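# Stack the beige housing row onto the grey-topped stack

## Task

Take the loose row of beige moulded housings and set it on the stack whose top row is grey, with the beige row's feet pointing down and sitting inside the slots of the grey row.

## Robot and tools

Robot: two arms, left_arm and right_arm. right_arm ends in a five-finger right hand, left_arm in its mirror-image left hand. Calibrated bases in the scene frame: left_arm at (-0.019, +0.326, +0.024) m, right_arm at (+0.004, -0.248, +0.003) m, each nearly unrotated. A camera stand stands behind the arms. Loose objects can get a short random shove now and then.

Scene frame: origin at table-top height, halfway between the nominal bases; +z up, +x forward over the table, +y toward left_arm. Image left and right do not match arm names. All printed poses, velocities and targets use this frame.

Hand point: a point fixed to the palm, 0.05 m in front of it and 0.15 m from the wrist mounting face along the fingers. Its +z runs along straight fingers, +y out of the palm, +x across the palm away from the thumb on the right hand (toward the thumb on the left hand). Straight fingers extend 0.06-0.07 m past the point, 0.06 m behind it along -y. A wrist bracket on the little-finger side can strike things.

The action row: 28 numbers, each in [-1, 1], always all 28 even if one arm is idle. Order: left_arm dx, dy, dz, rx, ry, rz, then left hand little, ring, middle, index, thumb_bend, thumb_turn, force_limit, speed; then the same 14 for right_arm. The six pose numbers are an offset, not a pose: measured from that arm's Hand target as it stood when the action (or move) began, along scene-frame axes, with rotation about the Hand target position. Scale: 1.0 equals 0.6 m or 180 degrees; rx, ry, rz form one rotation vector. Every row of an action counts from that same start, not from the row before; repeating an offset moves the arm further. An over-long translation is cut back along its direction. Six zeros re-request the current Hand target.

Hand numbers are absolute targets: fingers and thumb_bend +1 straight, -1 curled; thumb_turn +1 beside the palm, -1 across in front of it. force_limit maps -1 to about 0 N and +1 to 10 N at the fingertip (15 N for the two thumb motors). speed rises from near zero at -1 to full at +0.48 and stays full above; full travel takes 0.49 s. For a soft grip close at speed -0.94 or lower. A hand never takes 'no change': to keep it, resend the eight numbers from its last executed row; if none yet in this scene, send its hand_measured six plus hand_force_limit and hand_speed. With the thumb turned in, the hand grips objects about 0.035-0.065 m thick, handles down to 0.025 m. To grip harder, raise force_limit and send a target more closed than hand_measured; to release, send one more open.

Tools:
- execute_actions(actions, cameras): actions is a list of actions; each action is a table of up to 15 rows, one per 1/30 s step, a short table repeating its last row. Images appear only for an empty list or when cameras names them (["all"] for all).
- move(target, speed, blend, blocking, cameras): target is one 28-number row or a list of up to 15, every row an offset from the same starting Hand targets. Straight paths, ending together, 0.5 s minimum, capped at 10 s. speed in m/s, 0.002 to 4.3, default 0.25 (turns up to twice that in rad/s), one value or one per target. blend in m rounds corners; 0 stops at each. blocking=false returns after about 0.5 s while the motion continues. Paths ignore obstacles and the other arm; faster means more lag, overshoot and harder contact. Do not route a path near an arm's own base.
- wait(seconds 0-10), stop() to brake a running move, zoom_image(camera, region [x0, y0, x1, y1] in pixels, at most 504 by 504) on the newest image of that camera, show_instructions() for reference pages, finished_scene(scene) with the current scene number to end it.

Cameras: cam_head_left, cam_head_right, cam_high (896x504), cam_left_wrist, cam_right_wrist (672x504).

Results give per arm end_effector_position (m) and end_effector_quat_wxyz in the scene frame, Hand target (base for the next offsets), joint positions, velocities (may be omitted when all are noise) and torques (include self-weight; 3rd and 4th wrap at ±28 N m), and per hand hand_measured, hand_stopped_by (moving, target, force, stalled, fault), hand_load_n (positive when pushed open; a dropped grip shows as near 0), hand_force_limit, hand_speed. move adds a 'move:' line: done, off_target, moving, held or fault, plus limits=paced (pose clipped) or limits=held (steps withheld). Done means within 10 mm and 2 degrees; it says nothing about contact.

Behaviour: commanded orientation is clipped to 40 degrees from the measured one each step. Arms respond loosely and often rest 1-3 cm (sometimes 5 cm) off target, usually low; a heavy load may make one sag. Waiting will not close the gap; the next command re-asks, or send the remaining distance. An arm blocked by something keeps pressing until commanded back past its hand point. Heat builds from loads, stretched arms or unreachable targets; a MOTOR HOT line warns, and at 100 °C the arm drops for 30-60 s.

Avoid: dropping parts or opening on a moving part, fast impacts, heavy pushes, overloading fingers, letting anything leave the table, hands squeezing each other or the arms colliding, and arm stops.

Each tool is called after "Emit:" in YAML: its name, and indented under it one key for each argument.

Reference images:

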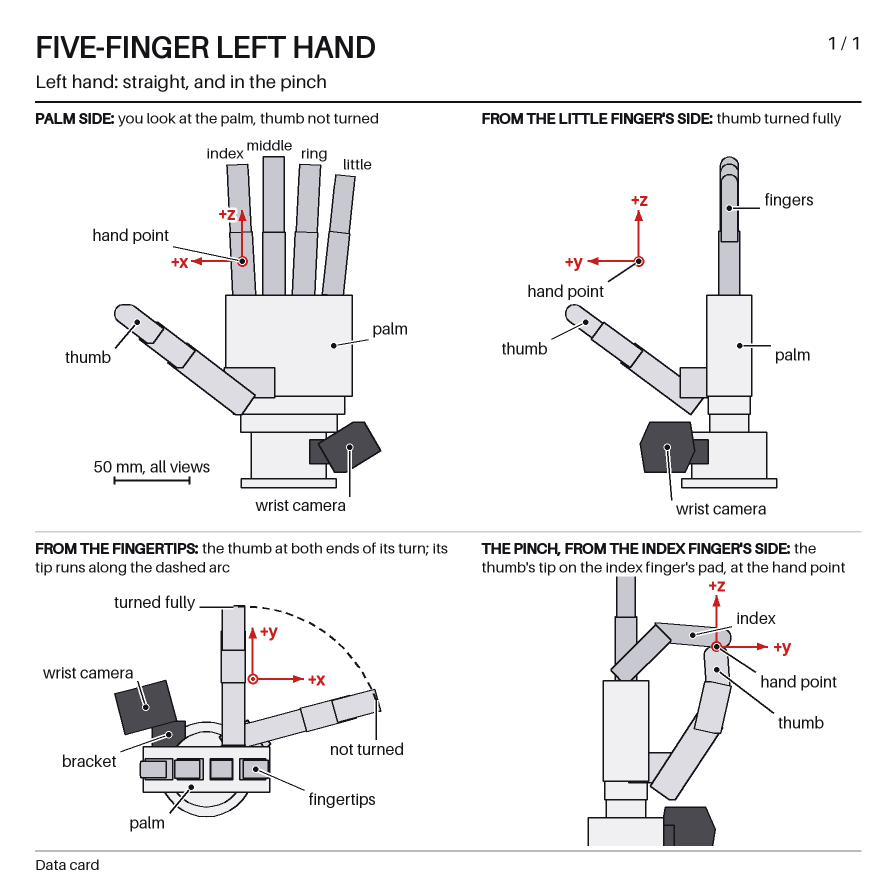

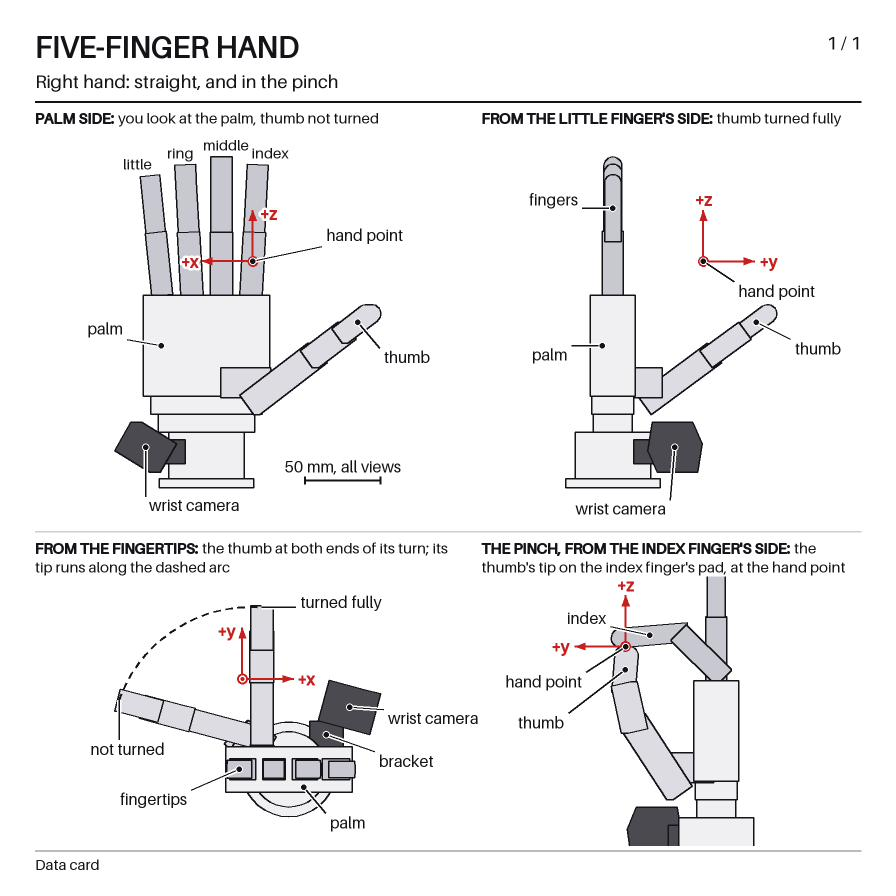

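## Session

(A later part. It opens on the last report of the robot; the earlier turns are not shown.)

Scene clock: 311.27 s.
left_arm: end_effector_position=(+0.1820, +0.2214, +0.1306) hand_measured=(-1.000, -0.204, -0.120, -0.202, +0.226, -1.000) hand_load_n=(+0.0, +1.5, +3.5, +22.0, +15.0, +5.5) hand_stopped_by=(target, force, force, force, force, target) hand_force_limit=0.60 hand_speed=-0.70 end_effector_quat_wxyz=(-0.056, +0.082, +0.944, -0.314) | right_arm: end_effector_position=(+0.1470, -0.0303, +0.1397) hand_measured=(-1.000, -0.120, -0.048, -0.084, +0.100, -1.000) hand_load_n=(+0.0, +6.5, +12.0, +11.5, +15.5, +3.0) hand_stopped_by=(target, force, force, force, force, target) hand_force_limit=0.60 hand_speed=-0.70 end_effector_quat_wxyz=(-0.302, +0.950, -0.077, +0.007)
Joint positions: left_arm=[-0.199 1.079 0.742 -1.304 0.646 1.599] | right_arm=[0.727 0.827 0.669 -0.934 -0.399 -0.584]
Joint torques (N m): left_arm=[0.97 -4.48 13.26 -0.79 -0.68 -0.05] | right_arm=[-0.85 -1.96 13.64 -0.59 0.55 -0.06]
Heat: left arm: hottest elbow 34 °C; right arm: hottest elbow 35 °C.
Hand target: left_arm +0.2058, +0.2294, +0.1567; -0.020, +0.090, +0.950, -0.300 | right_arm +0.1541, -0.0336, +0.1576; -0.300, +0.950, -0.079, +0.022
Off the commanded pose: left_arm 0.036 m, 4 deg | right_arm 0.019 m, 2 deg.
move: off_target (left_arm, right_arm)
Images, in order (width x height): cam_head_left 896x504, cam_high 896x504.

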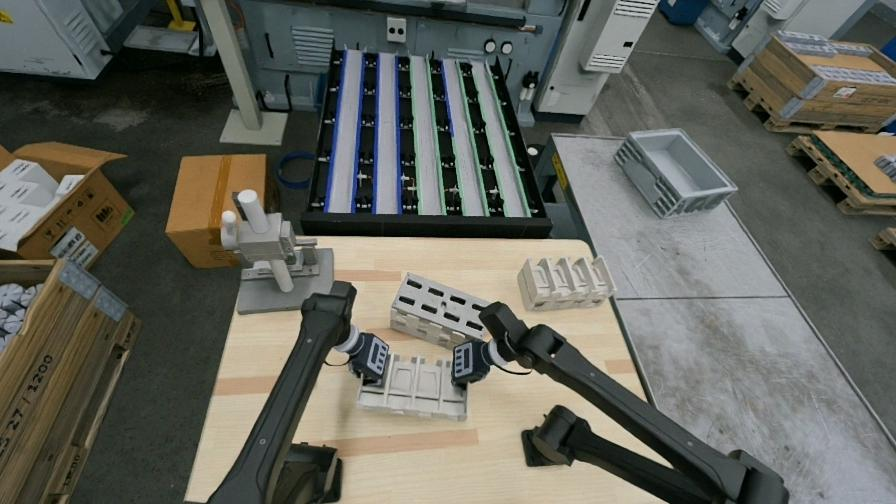

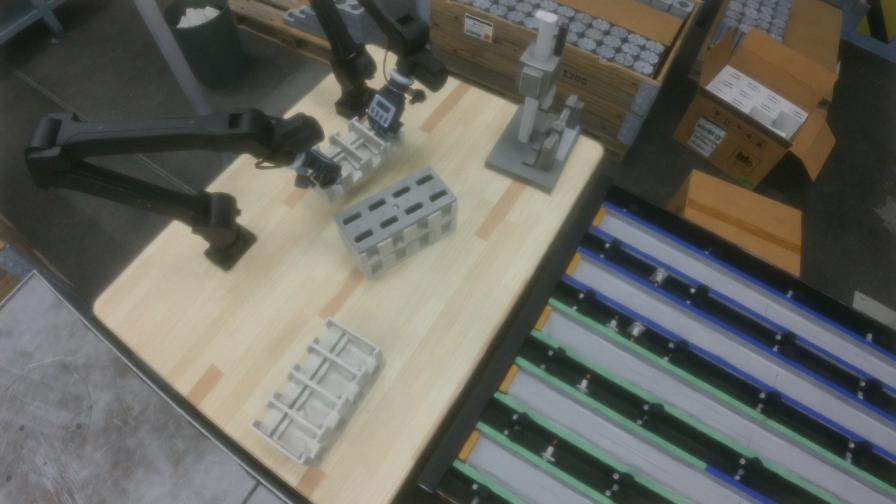

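Emit:
move:
  target:
    - [0.0, 0.0, 0.16, 0,0,0, -1,-0.4,-0.4,-0.4,-0.6,-1,0.6,-0.7, 0.0,0.0,0.16,0,0,0,-1,-0.4,-0.4,-0.4,-0.6,-1,0.6,-0.7]
  speed: 0.08
  cameras: ["all"]

Emit:
zoom_image:
  camera: "cam_high"
  region: [270, 70, 490, 290]

Emit:
zoom_image:
  camera: "cam_head_left"
  region: [330, 260, 530, 440]

Scene clock: 314.23 s.
left_arm: end_effector_position=(+0.1865, +0.2217, +0.2225) hand_measured=(-1.000, -0.204, -0.120, -0.202, +0.226, -1.000) hand_load_n=(+0.0, +3.0, +3.0, +19.0, +17.0, +5.5) hand_stopped_by=(target, force, force, force, force, target) hand_force_limit=0.60 hand_speed=-0.70 end_effector_quat_wxyz=(-0.061, +0.085, +0.945, -0.311) | right_arm: end_effector_position=(+0.1493, -0.0301, +0.2329) hand_measured=(-1.000, -0.120, -0.048, -0.084, +0.102, -1.000) hand_load_n=(+0.0, +3.0, +11.0, +11.5, +17.0, +2.0) hand_stopped_by=(target, force, force, force, force, target) hand_force_limit=0.60 hand_speed=-0.70 end_effector_quat_wxyz=(-0.298, +0.951, -0.080, +0.008)
Joint positions: left_arm=[-0.2 1.044 0.965 -1.576 0.641 1.607] | right_arm=[0.727 0.825 0.915 -1.186 -0.391 -0.582]
Joint torques (N m): left_arm=[1.08 -4.42 14.45 -0.55 -0.5 -0.12] | right_arm=[-0.97 -1.67 14.48 -0.5 0.2 -0.1]
Heat: left arm: hottest elbow 35 °C; right arm: hottest elbow 36 °C.
Hand target: left_arm +0.2058, +0.2295, +0.2527; -0.020, +0.090, +0.950, -0.300 | right_arm +0.1541, -0.0336, +0.2535; -0.300, +0.951, -0.079, +0.021
Off the commanded pose: left_arm 0.037 m, 5 deg | right_arm 0.022 m, 2 deg.
move: off_target (left_arm, right_arm)

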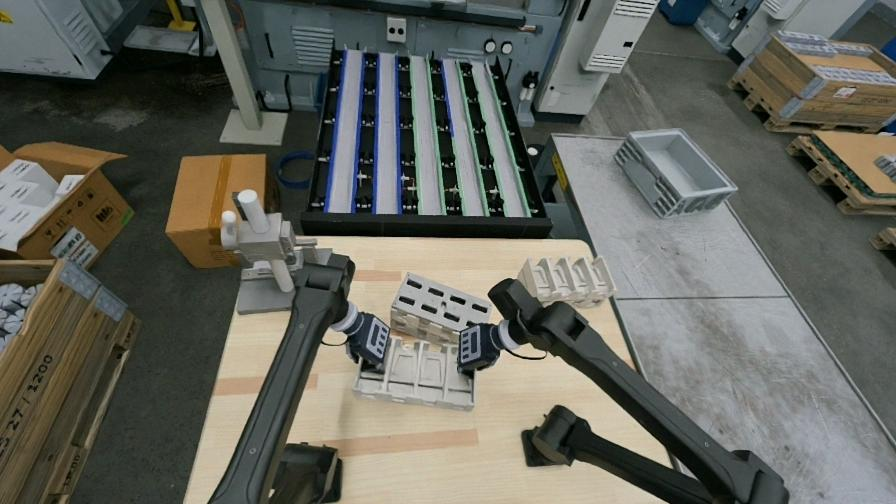

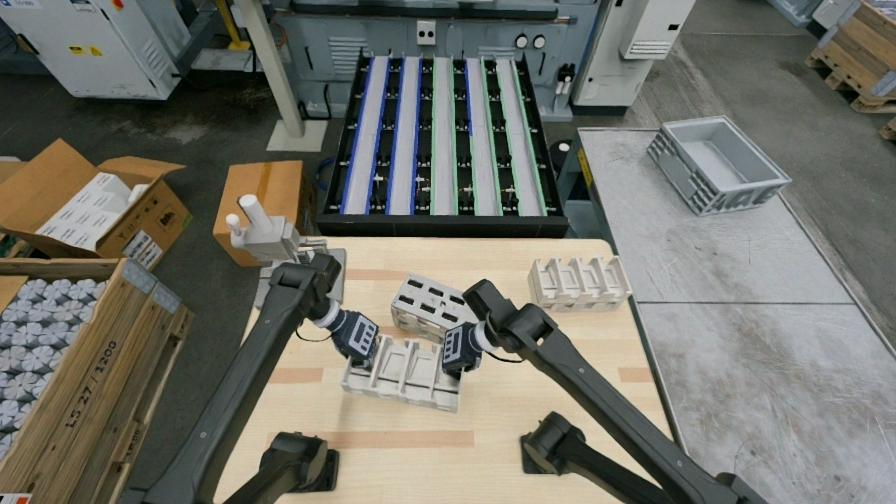

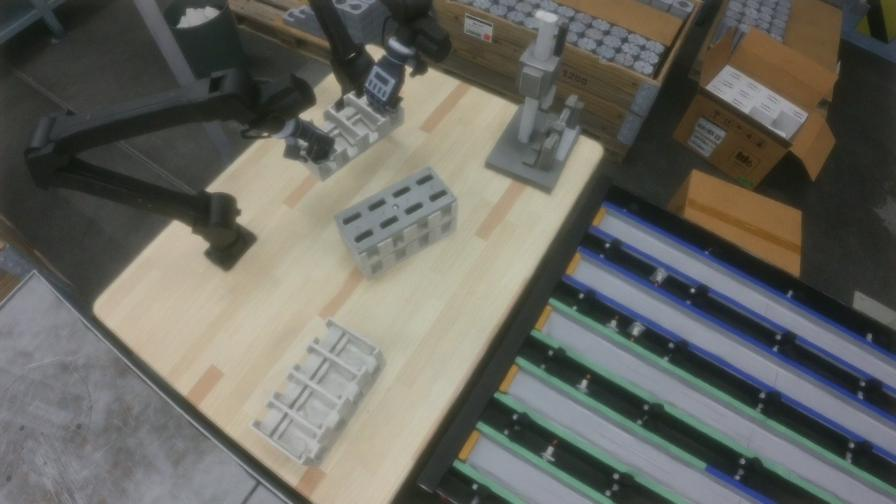

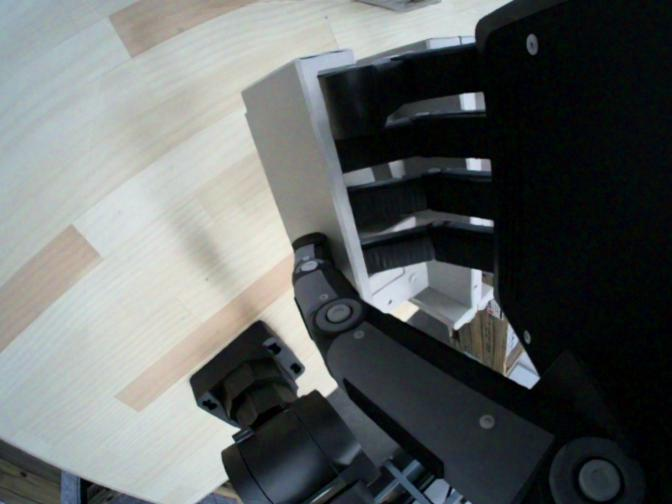

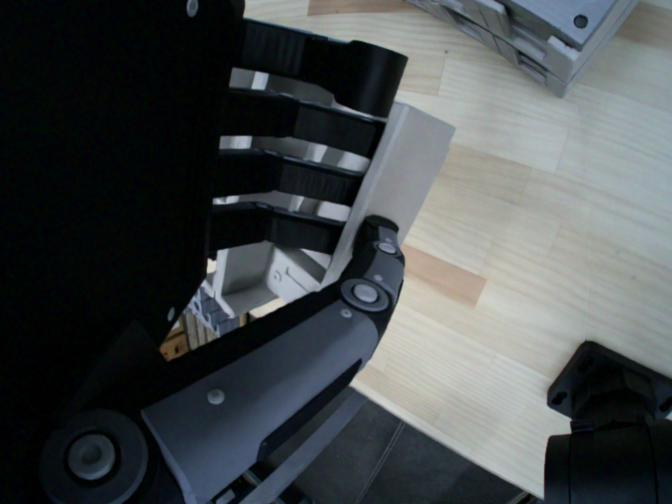

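Scaled by 2.291 from the camera's 896x504 image, which has a finer 1280x720 frame.

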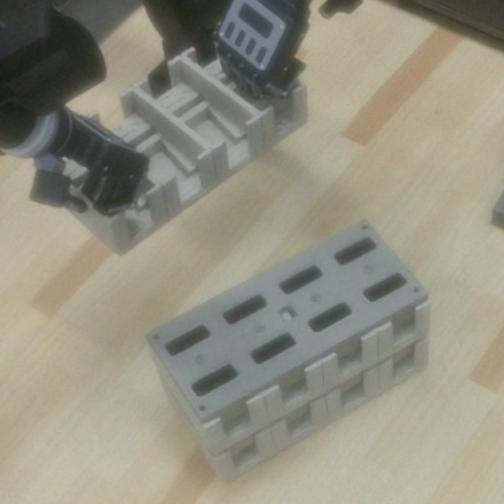

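Scaled by 2.520 from the camera's 896x504 image, which has a finer 1280x720 frame.

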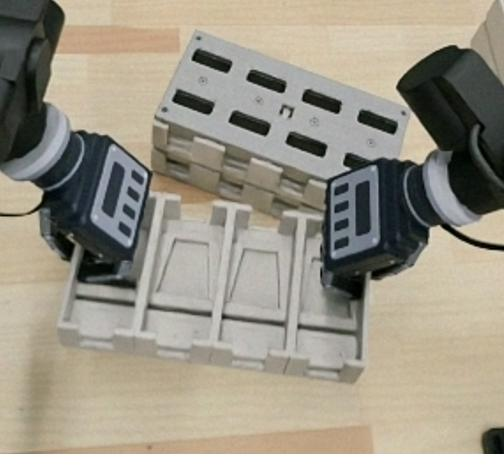

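Emit:
zoom_image:
  camera: "cam_left_wrist"
  region: [200, 20, 400, 320]

Emit:
zoom_image:
  camera: "cam_right_wrist"
  region: [300, 60, 500, 320]

Emit:
zoom_image:
  camera: "cam_high"
  region: [290, 80, 420, 190]

Emit:
zoom_image:
  camera: "cam_high"
  region: [330, 160, 470, 290]

Emit:
zoom_image:
  camera: "cam_high"
  region: [240, 310, 400, 470]

Scaled by 1.680 from the camera's 672x504 image, which has a finer 960x720 frame.

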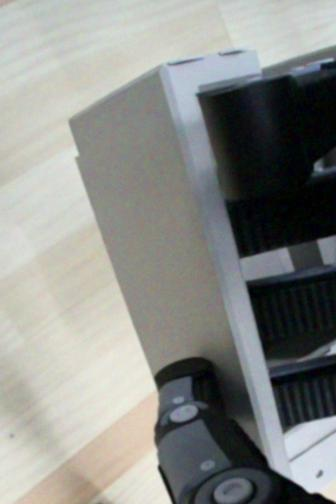

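Scaled by 1.938 from the camera's 672x504 image, which has a finer 960x720 frame.

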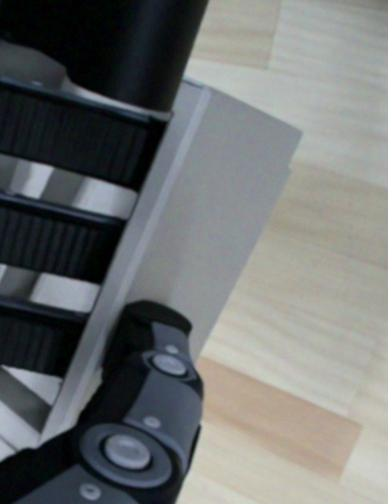

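Scaled by 3.877 from the camera's 896x504 image, which has a finer 1280x720 frame.

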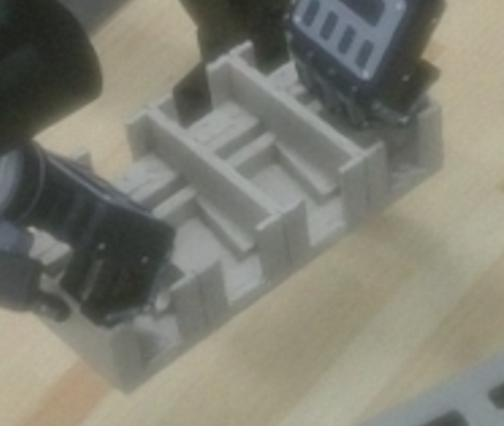

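Scaled by 3.600 from the camera's 896x504 image, which has a finer 1280x720 frame.

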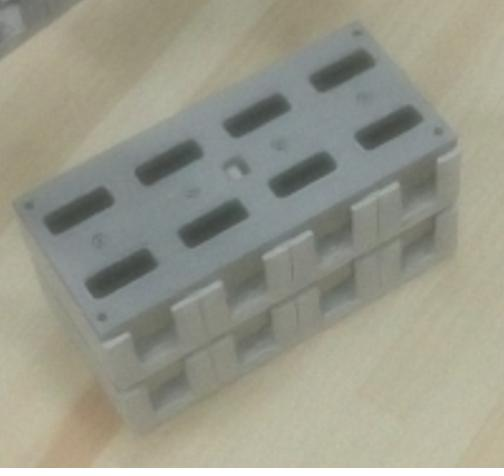

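Scaled by 3.150 from the camera's 896x504 image, which has a finer 1280x720 frame.

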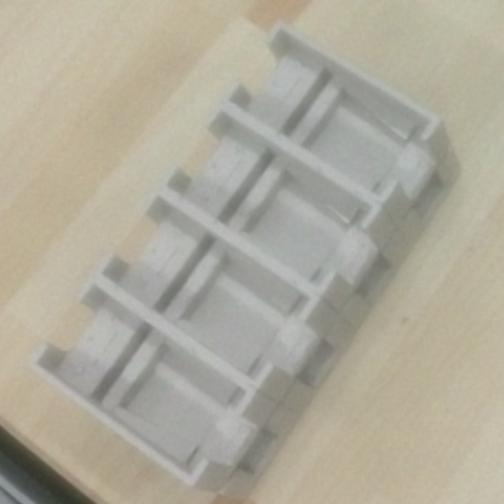

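Emit:
move:
  target:
    - [0.0, 0.0, 0.03, -0.033,-0.22,0, -1,-0.4,-0.4,-0.4,-0.6,-1,0.6,-0.7, 0.0,0.0,0.03,-0.033,-0.22,0,-1,-0.4,-0.4,-0.4,-0.6,-1,0.6,-0.7]
  speed: 0.15
  cameras: ["all"]

Emit:
zoom_image:
  camera: "cam_high"
  region: [270, 50, 450, 210]

Scene clock: 328.83 s.
left_arm: end_effector_position=(+0.1948, +0.2230, +0.2570) hand_measured=(-1.000, -0.204, -0.122, -0.202, +0.226, -1.000) hand_load_n=(+0.0, +7.0, +1.0, +14.5, +16.0, +4.0) hand_stopped_by=(target, force, force, force, force, target) hand_force_limit=0.60 hand_speed=-0.70 end_effector_quat_wxyz=(+0.274, +0.185, +0.890, -0.313) | right_arm: end_effector_position=(+0.1503, -0.0265, +0.2668) hand_measured=(-1.000, -0.120, -0.048, -0.084, +0.102, -1.000) hand_load_n=(+0.0, +4.0, +10.5, +9.5, +16.5, +2.0) hand_stopped_by=(target, force, force, force, force, target) hand_force_limit=0.60 hand_speed=-0.70 end_effector_quat_wxyz=(-0.262, +0.905, +0.028, +0.333)
Joint positions: left_arm=[-0.2 0.504 0.751 -1.184 0.625 1.598] | right_arm=[1.338 0.624 0.84 -1.021 0.476 -0.491]
Joint torques (N m): left_arm=[1.08 1.61 10.07 2.15 -0.15 0.03] | right_arm=[-0.38 -0.56 9.96 1.16 1.23 -0.18]
Heat: left arm: hottest elbow 36 °C; right arm: hottest elbow 37 °C.
Hand target: left_arm +0.2058, +0.2294, +0.2708; +0.307, +0.187, +0.884, -0.299 | right_arm +0.1540, -0.0337, +0.2715; -0.260, +0.901, +0.028, +0.346
Off the commanded pose: left_arm 0.019 m, 4 deg | right_arm 0.009 m, 2 deg.
move: off_target (left_arm)

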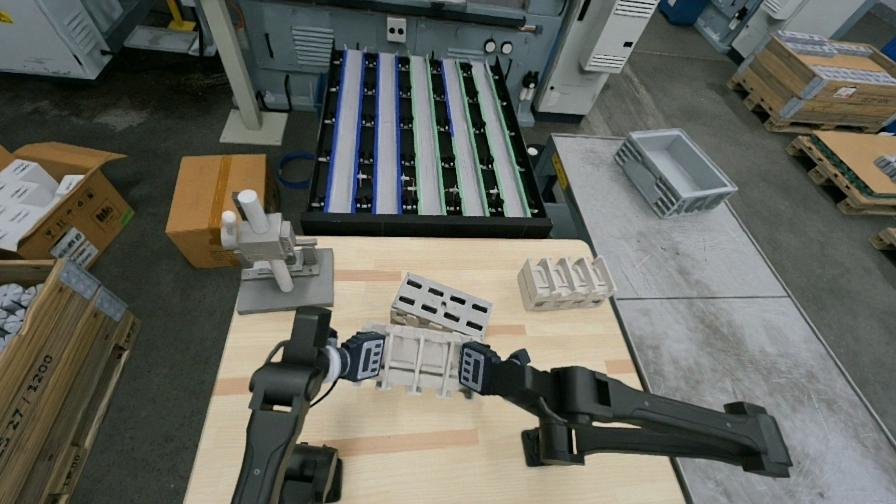

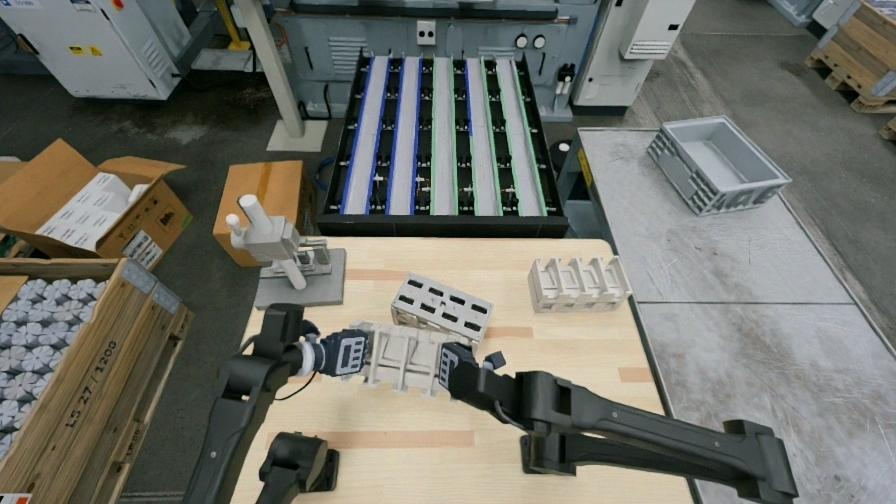

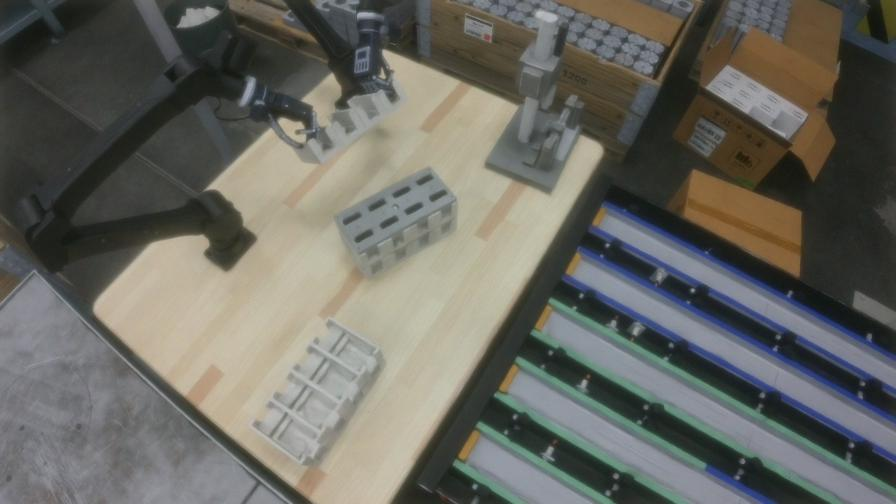

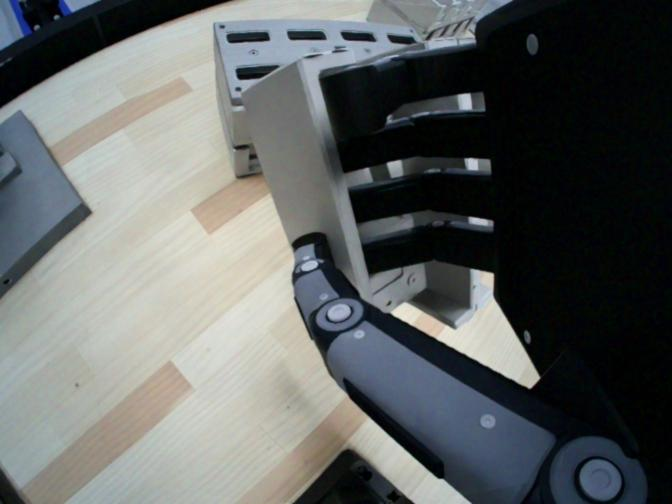

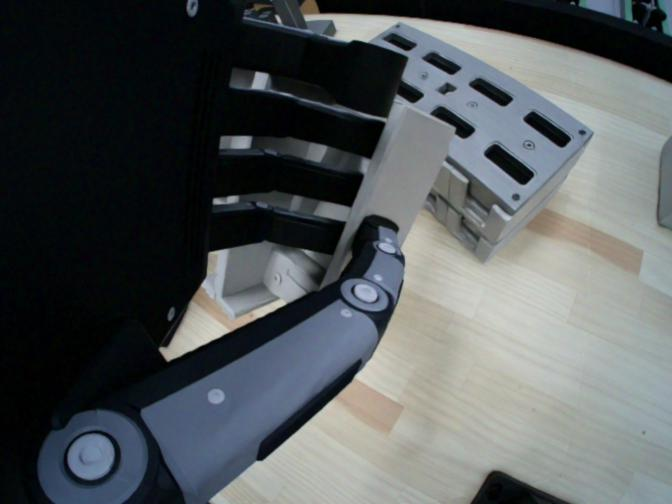

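Scaled by 2.800 from the camera's 896x504 image, which has a finer 1280x720 frame.

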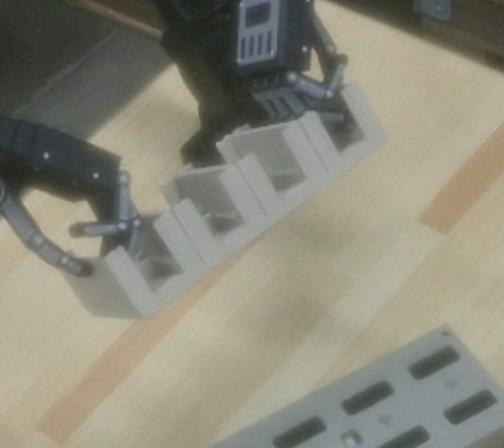

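Emit:
move:
  target:
    - [0.0, 0.0, 0.0, -0.02,-0.14,0, -1,-0.4,-0.4,-0.4,-0.6,-1,0.6,-0.7, 0.0,0.0,0.0,-0.02,-0.14,0,-1,-0.4,-0.4,-0.4,-0.6,-1,0.6,-0.7]
  speed: 0.15
  cameras: ["cam_high","cam_head_left"]

Emit:
zoom_image:
  camera: "cam_high"
  region: [270, 50, 450, 210]

Scene clock: 333.33 s.
left_arm: end_effector_position=(+0.1963, +0.2236, +0.2489) hand_measured=(-1.000, -0.204, -0.122, -0.202, +0.226, -1.000) hand_load_n=(+0.0, +10.5, +1.0, +12.0, +16.5, +3.0) hand_stopped_by=(target, force, force, force, force, target) hand_force_limit=0.60 hand_speed=-0.70 end_effector_quat_wxyz=(+0.461, +0.233, +0.802, -0.298) | right_arm: end_effector_position=(+0.1468, -0.0247, +0.2602) hand_measured=(-1.000, -0.120, -0.048, -0.084, +0.102, -1.000) hand_load_n=(+0.0, +7.0, +8.0, +6.5, +15.0, +1.5) hand_stopped_by=(target, force, force, force, force, target) hand_force_limit=0.60 hand_speed=-0.70 end_effector_quat_wxyz=(-0.226, +0.821, +0.095, +0.515)
Joint positions: left_arm=[-0.2 0.12 0.49 -0.878 0.621 1.593] | right_arm=[1.7 0.61 0.669 -0.849 1.027 -0.559]
Joint torques (N m): left_arm=[0.62 4.19 10.35 2.96 -0.46 0.11] | right_arm=[-0.67 -0.73 10.32 1.2 2.05 -0.46]
Heat: left arm: hottest elbow 36 °C; right arm: hottest elbow 37 °C.
Hand target: left_arm +0.2058, +0.2294, +0.2706; +0.498, +0.238, +0.786, -0.279 | right_arm +0.1540, -0.0336, +0.2715; -0.220, +0.812, +0.095, +0.533
Off the commanded pose: left_arm 0.025 m, 5 deg | right_arm 0.016 m, 3 deg.
move: off_target (left_arm, right_arm)
Images, in order (width x height): cam_head_left 896x504, cam_high 896x504.

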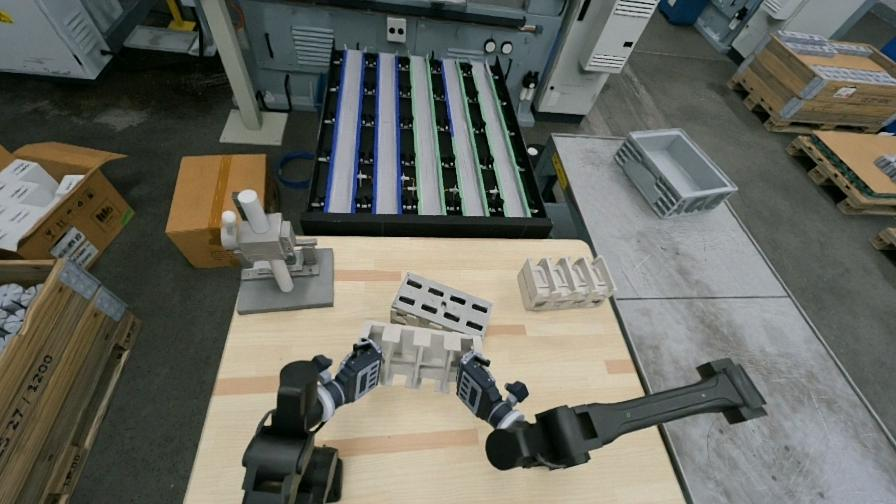

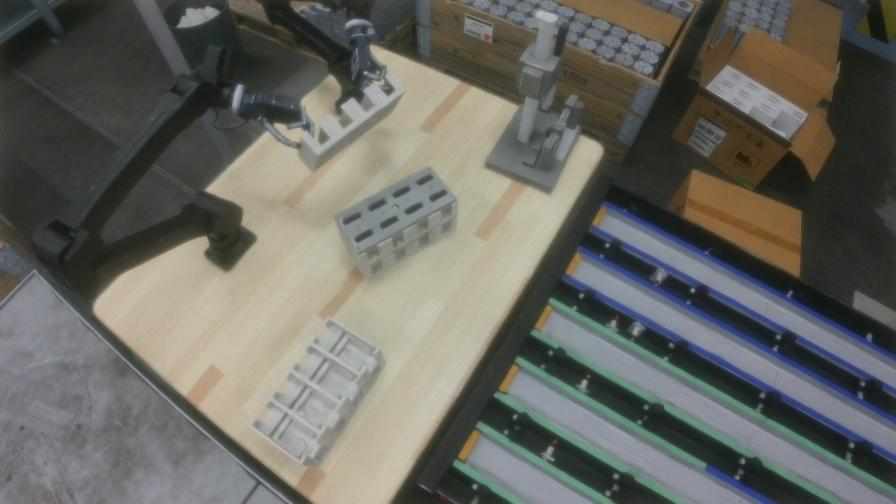

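Scaled by 2.800 from the camera's 896x504 image, which has a finer 1280x720 frame.

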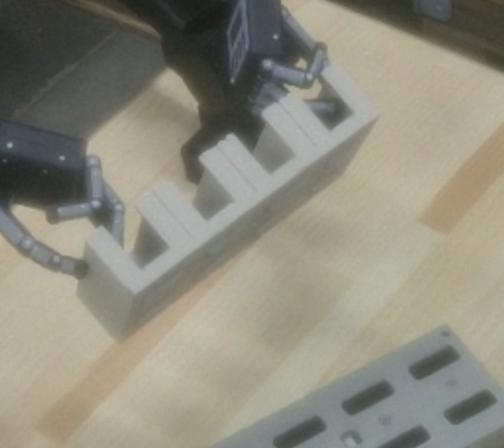

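Emit:
zoom_image:
  camera: "cam_high"
  region: [290, 80, 410, 180]

Scaled by 4.200 from the camera's 896x504 image, which has a finer 1280x720 frame.

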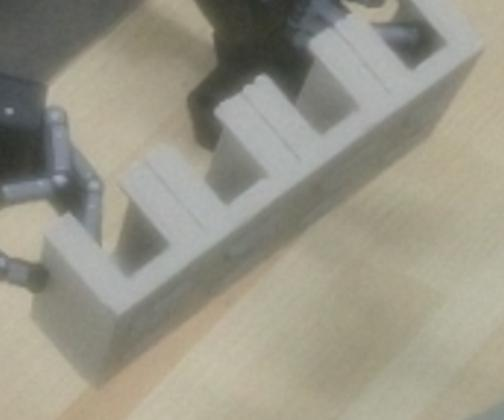

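Emit:
zoom_image:
  camera: "cam_head_left"
  region: [350, 310, 500, 410]

Emit:
execute_actions:
  actions: []
  cameras: ["cam_head_right","cam_left_wrist","cam_right_wrist"]

Emit:
zoom_image:
  camera: "cam_head_right"
  region: [330, 300, 480, 400]

Scaled by 3.360 from the camera's 896x504 image, which has a finer 1280x720 frame.

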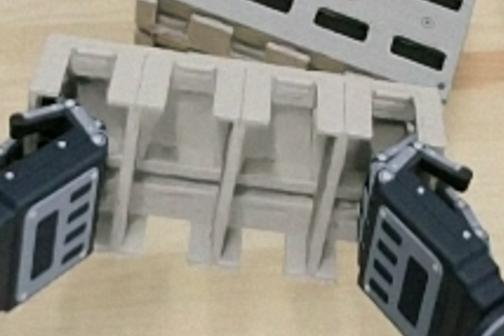

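Scene clock: 336.97 s.
left_arm: end_effector_position=(+0.1963, +0.2236, +0.2489) hand_measured=(-1.000, -0.204, -0.122, -0.202, +0.226, -1.000) hand_load_n=(+0.0, +11.0, +1.0, +12.0, +16.0, +2.5) hand_stopped_by=(target, force, force, force, force, target) hand_force_limit=0.60 hand_speed=-0.70 end_effector_quat_wxyz=(+0.461, +0.233, +0.802, -0.298) | right_arm: end_effector_position=(+0.1468, -0.0247, +0.2602) hand_measured=(-1.000, -0.120, -0.048, -0.084, +0.102, -1.000) hand_load_n=(+0.0, +7.0, +8.5, +6.0, +15.0, +1.5) hand_stopped_by=(target, force, force, force, force, target) hand_force_limit=0.60 hand_speed=-0.70 end_effector_quat_wxyz=(-0.226, +0.821, +0.095, +0.515)
Joint positions: left_arm=[-0.2 0.12 0.49 -0.878 0.621 1.593] | right_arm=[1.7 0.61 0.669 -0.849 1.027 -0.559]
Joint velocities: within noise
Joint torques (N m): left_arm=[0.56 4.19 10.35 2.96 -0.46 0.1] | right_arm=[-0.67 -0.67 10.3 1.21 2.05 -0.47]
Heat: left arm: hottest elbow 36 °C; right arm: hottest elbow 37 °C.
Hand target: left_arm +0.2058, +0.2294, +0.2706; +0.498, +0.238, +0.786, -0.279 | right_arm +0.1540, -0.0336, +0.2715; -0.220, +0.812, +0.095, +0.533
Off the commanded pose: left_arm 0.025 m, 5 deg | right_arm 0.016 m, 3 deg.
Images, in order (width x height): cam_head_right 896x504, cam_left_wrist 672x504, cam_right_wrist 672x504.

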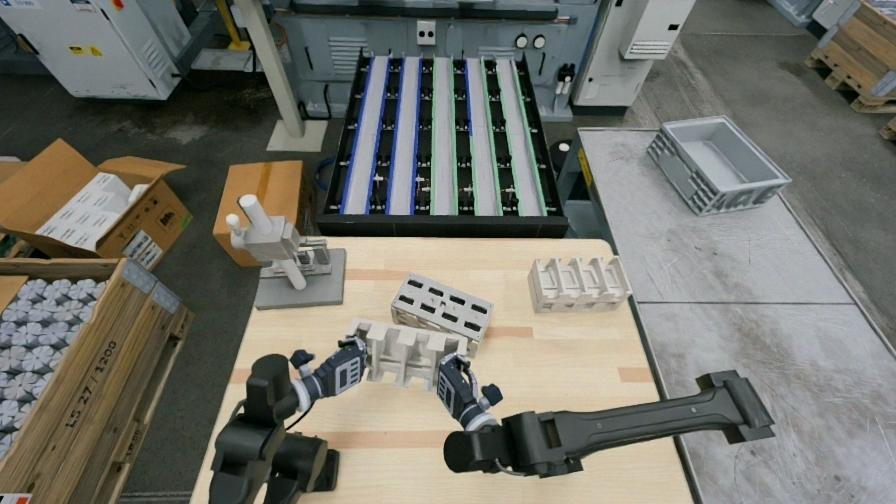

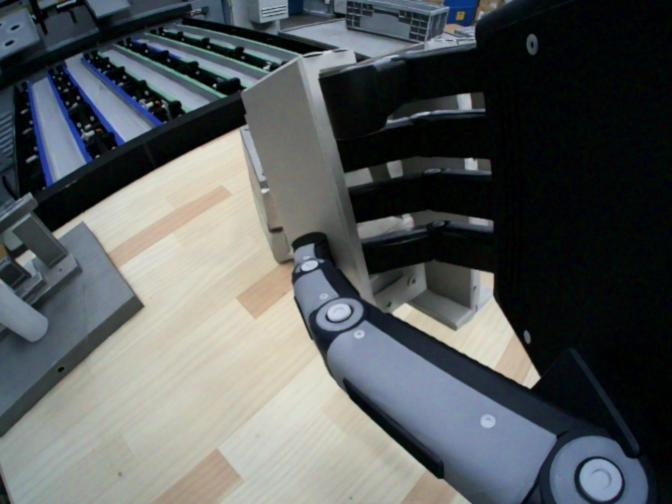

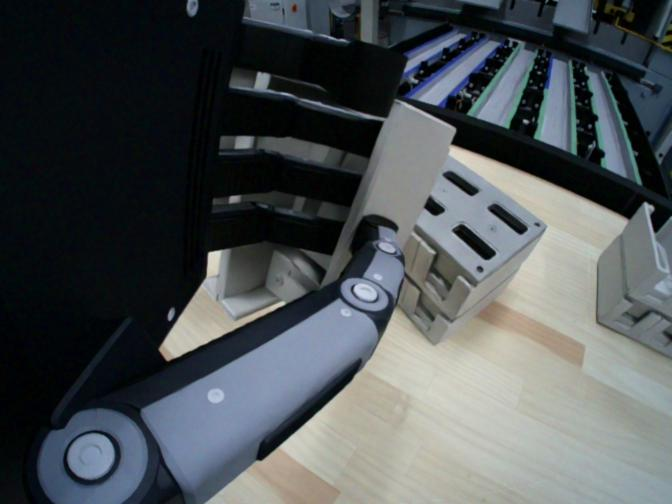

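Scaled by 3.360 from the camera's 896x504 image, which has a finer 1280x720 frame.

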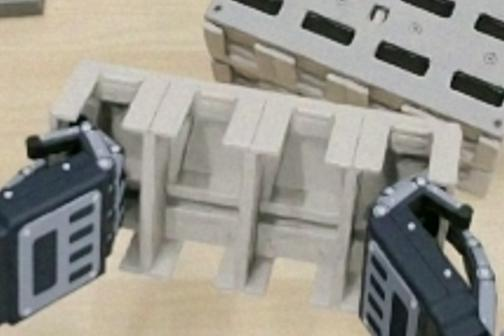

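Emit:
move:
  target:
    - [0.1, 0.0, -0.03, 0.054,0.36,0, -1,-0.4,-0.4,-0.4,-0.6,-1,0.6,-0.7, 0.1,0.0,-0.03,0.054,0.36,0,-1,-0.4,-0.4,-0.4,-0.6,-1,0.6,-0.7]
  speed: 0.15
  cameras: ["all"]

Scene clock: 346.30 s.
left_arm: end_effector_position=(+0.2412, +0.2212, +0.2217) hand_measured=(-1.000, -0.204, -0.120, -0.204, +0.226, -1.000) hand_load_n=(+0.0, +4.5, +2.5, +16.0, +18.0, +4.5) hand_stopped_by=(target, force, force, force, force, target) hand_force_limit=0.60 hand_speed=-0.70 end_effector_quat_wxyz=(-0.062, +0.086, +0.946, -0.306) | right_arm: end_effector_position=(+0.2035, -0.0319, +0.2292) hand_measured=(-1.000, -0.122, -0.048, -0.084, +0.102, -1.000) hand_load_n=(+0.0, +2.5, +10.0, +10.5, +19.0, +4.0) hand_stopped_by=(target, force, force, force, force, target) hand_force_limit=0.60 hand_speed=-0.70 end_effector_quat_wxyz=(-0.294, +0.952, -0.085, +0.001)
Joint positions: left_arm=[-0.179 1.201 1.078 -1.552 0.628 1.635] | right_arm=[0.587 0.968 0.986 -1.185 -0.453 -0.713]
Joint torques (N m): left_arm=[1.55 -5.89 14.91 -0.55 -0.16 -0.04] | right_arm=[-1.38 -3.37 15.08 -0.23 0.02 -0.16]
Heat: left arm: hottest elbow 37 °C; right arm: hottest elbow 37 °C.
Hand target: left_arm +0.2658, +0.2294, +0.2528; -0.021, +0.091, +0.950, -0.299 | right_arm +0.2140, -0.0336, +0.2536; -0.301, +0.950, -0.081, +0.022
Off the commanded pose: left_arm 0.040 m, 5 deg | right_arm 0.027 m, 2 deg.
move: off_target (left_arm, right_arm)

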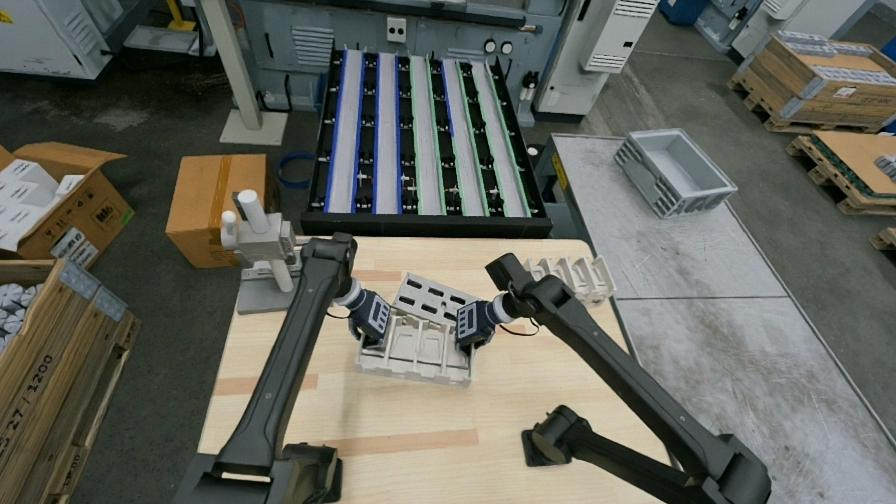

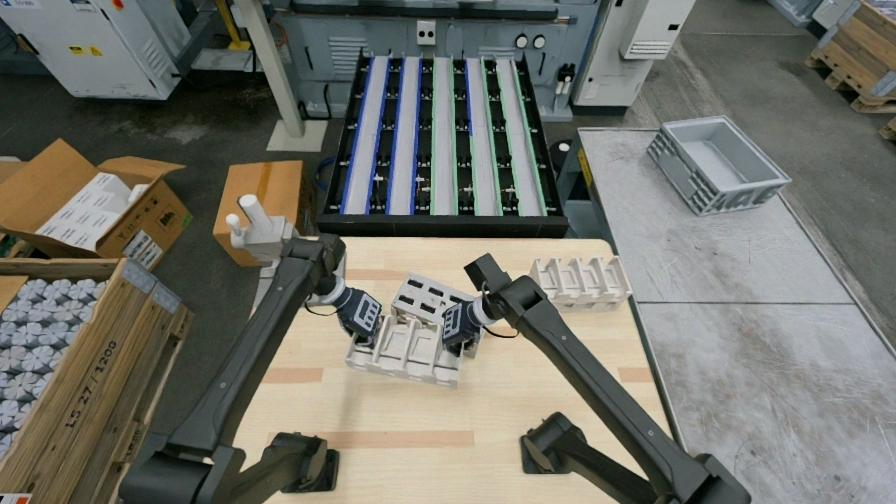

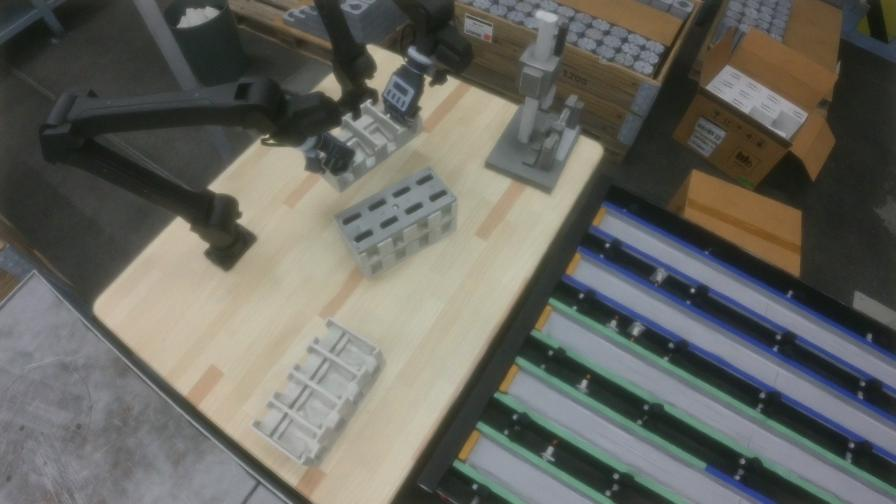

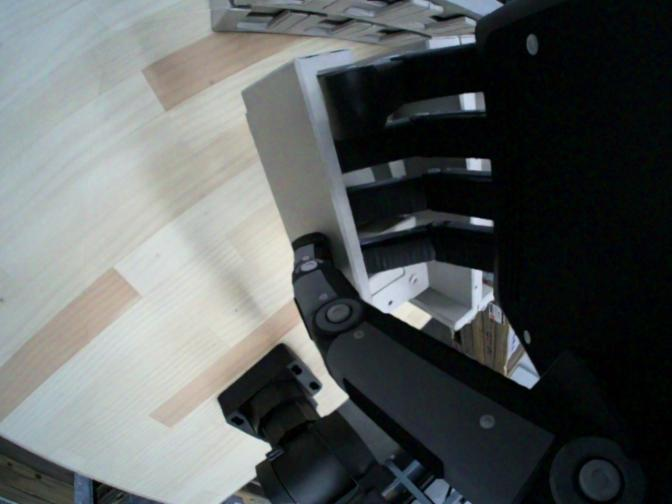

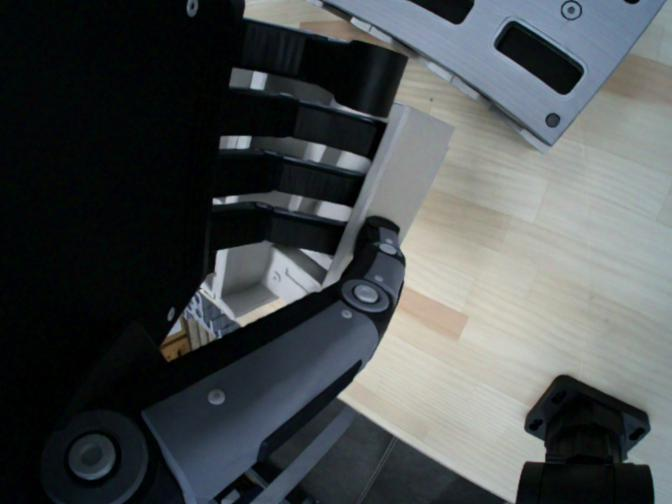

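Emit:
zoom_image:
  camera: "cam_head_left"
  region: [340, 260, 520, 400]

Emit:
zoom_image:
  camera: "cam_head_right"
  region: [330, 260, 510, 400]

Emit:
zoom_image:
  camera: "cam_high"
  region: [290, 70, 480, 290]

Scaled by 2.800 from the camera's 896x504 image, which has a finer 1280x720 frame.

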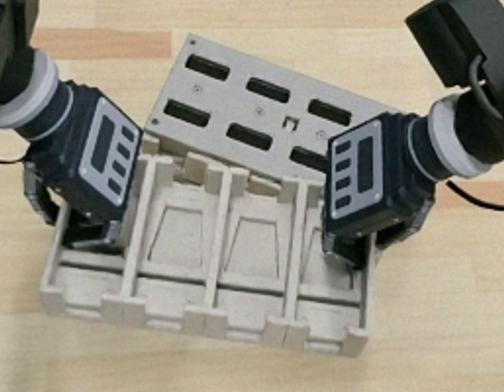

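Scaled by 2.800 from the camera's 896x504 image, which has a finer 1280x720 frame.

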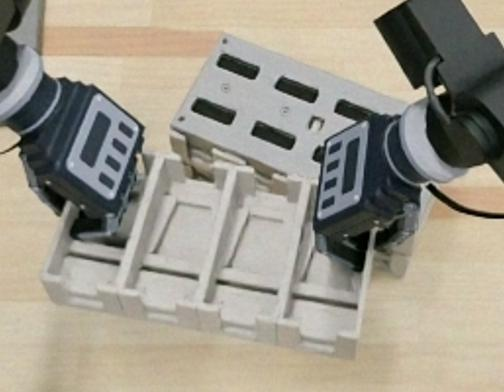

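Scaled by 2.291 from the camera's 896x504 image, which has a finer 1280x720 frame.

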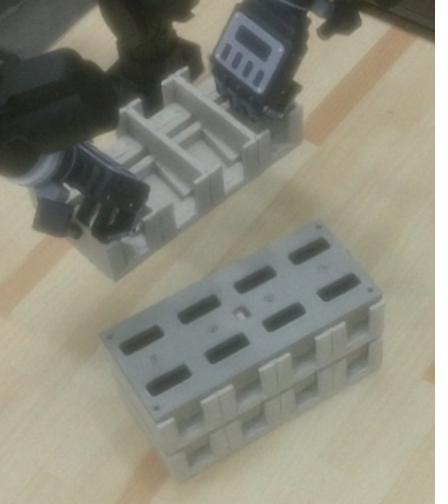

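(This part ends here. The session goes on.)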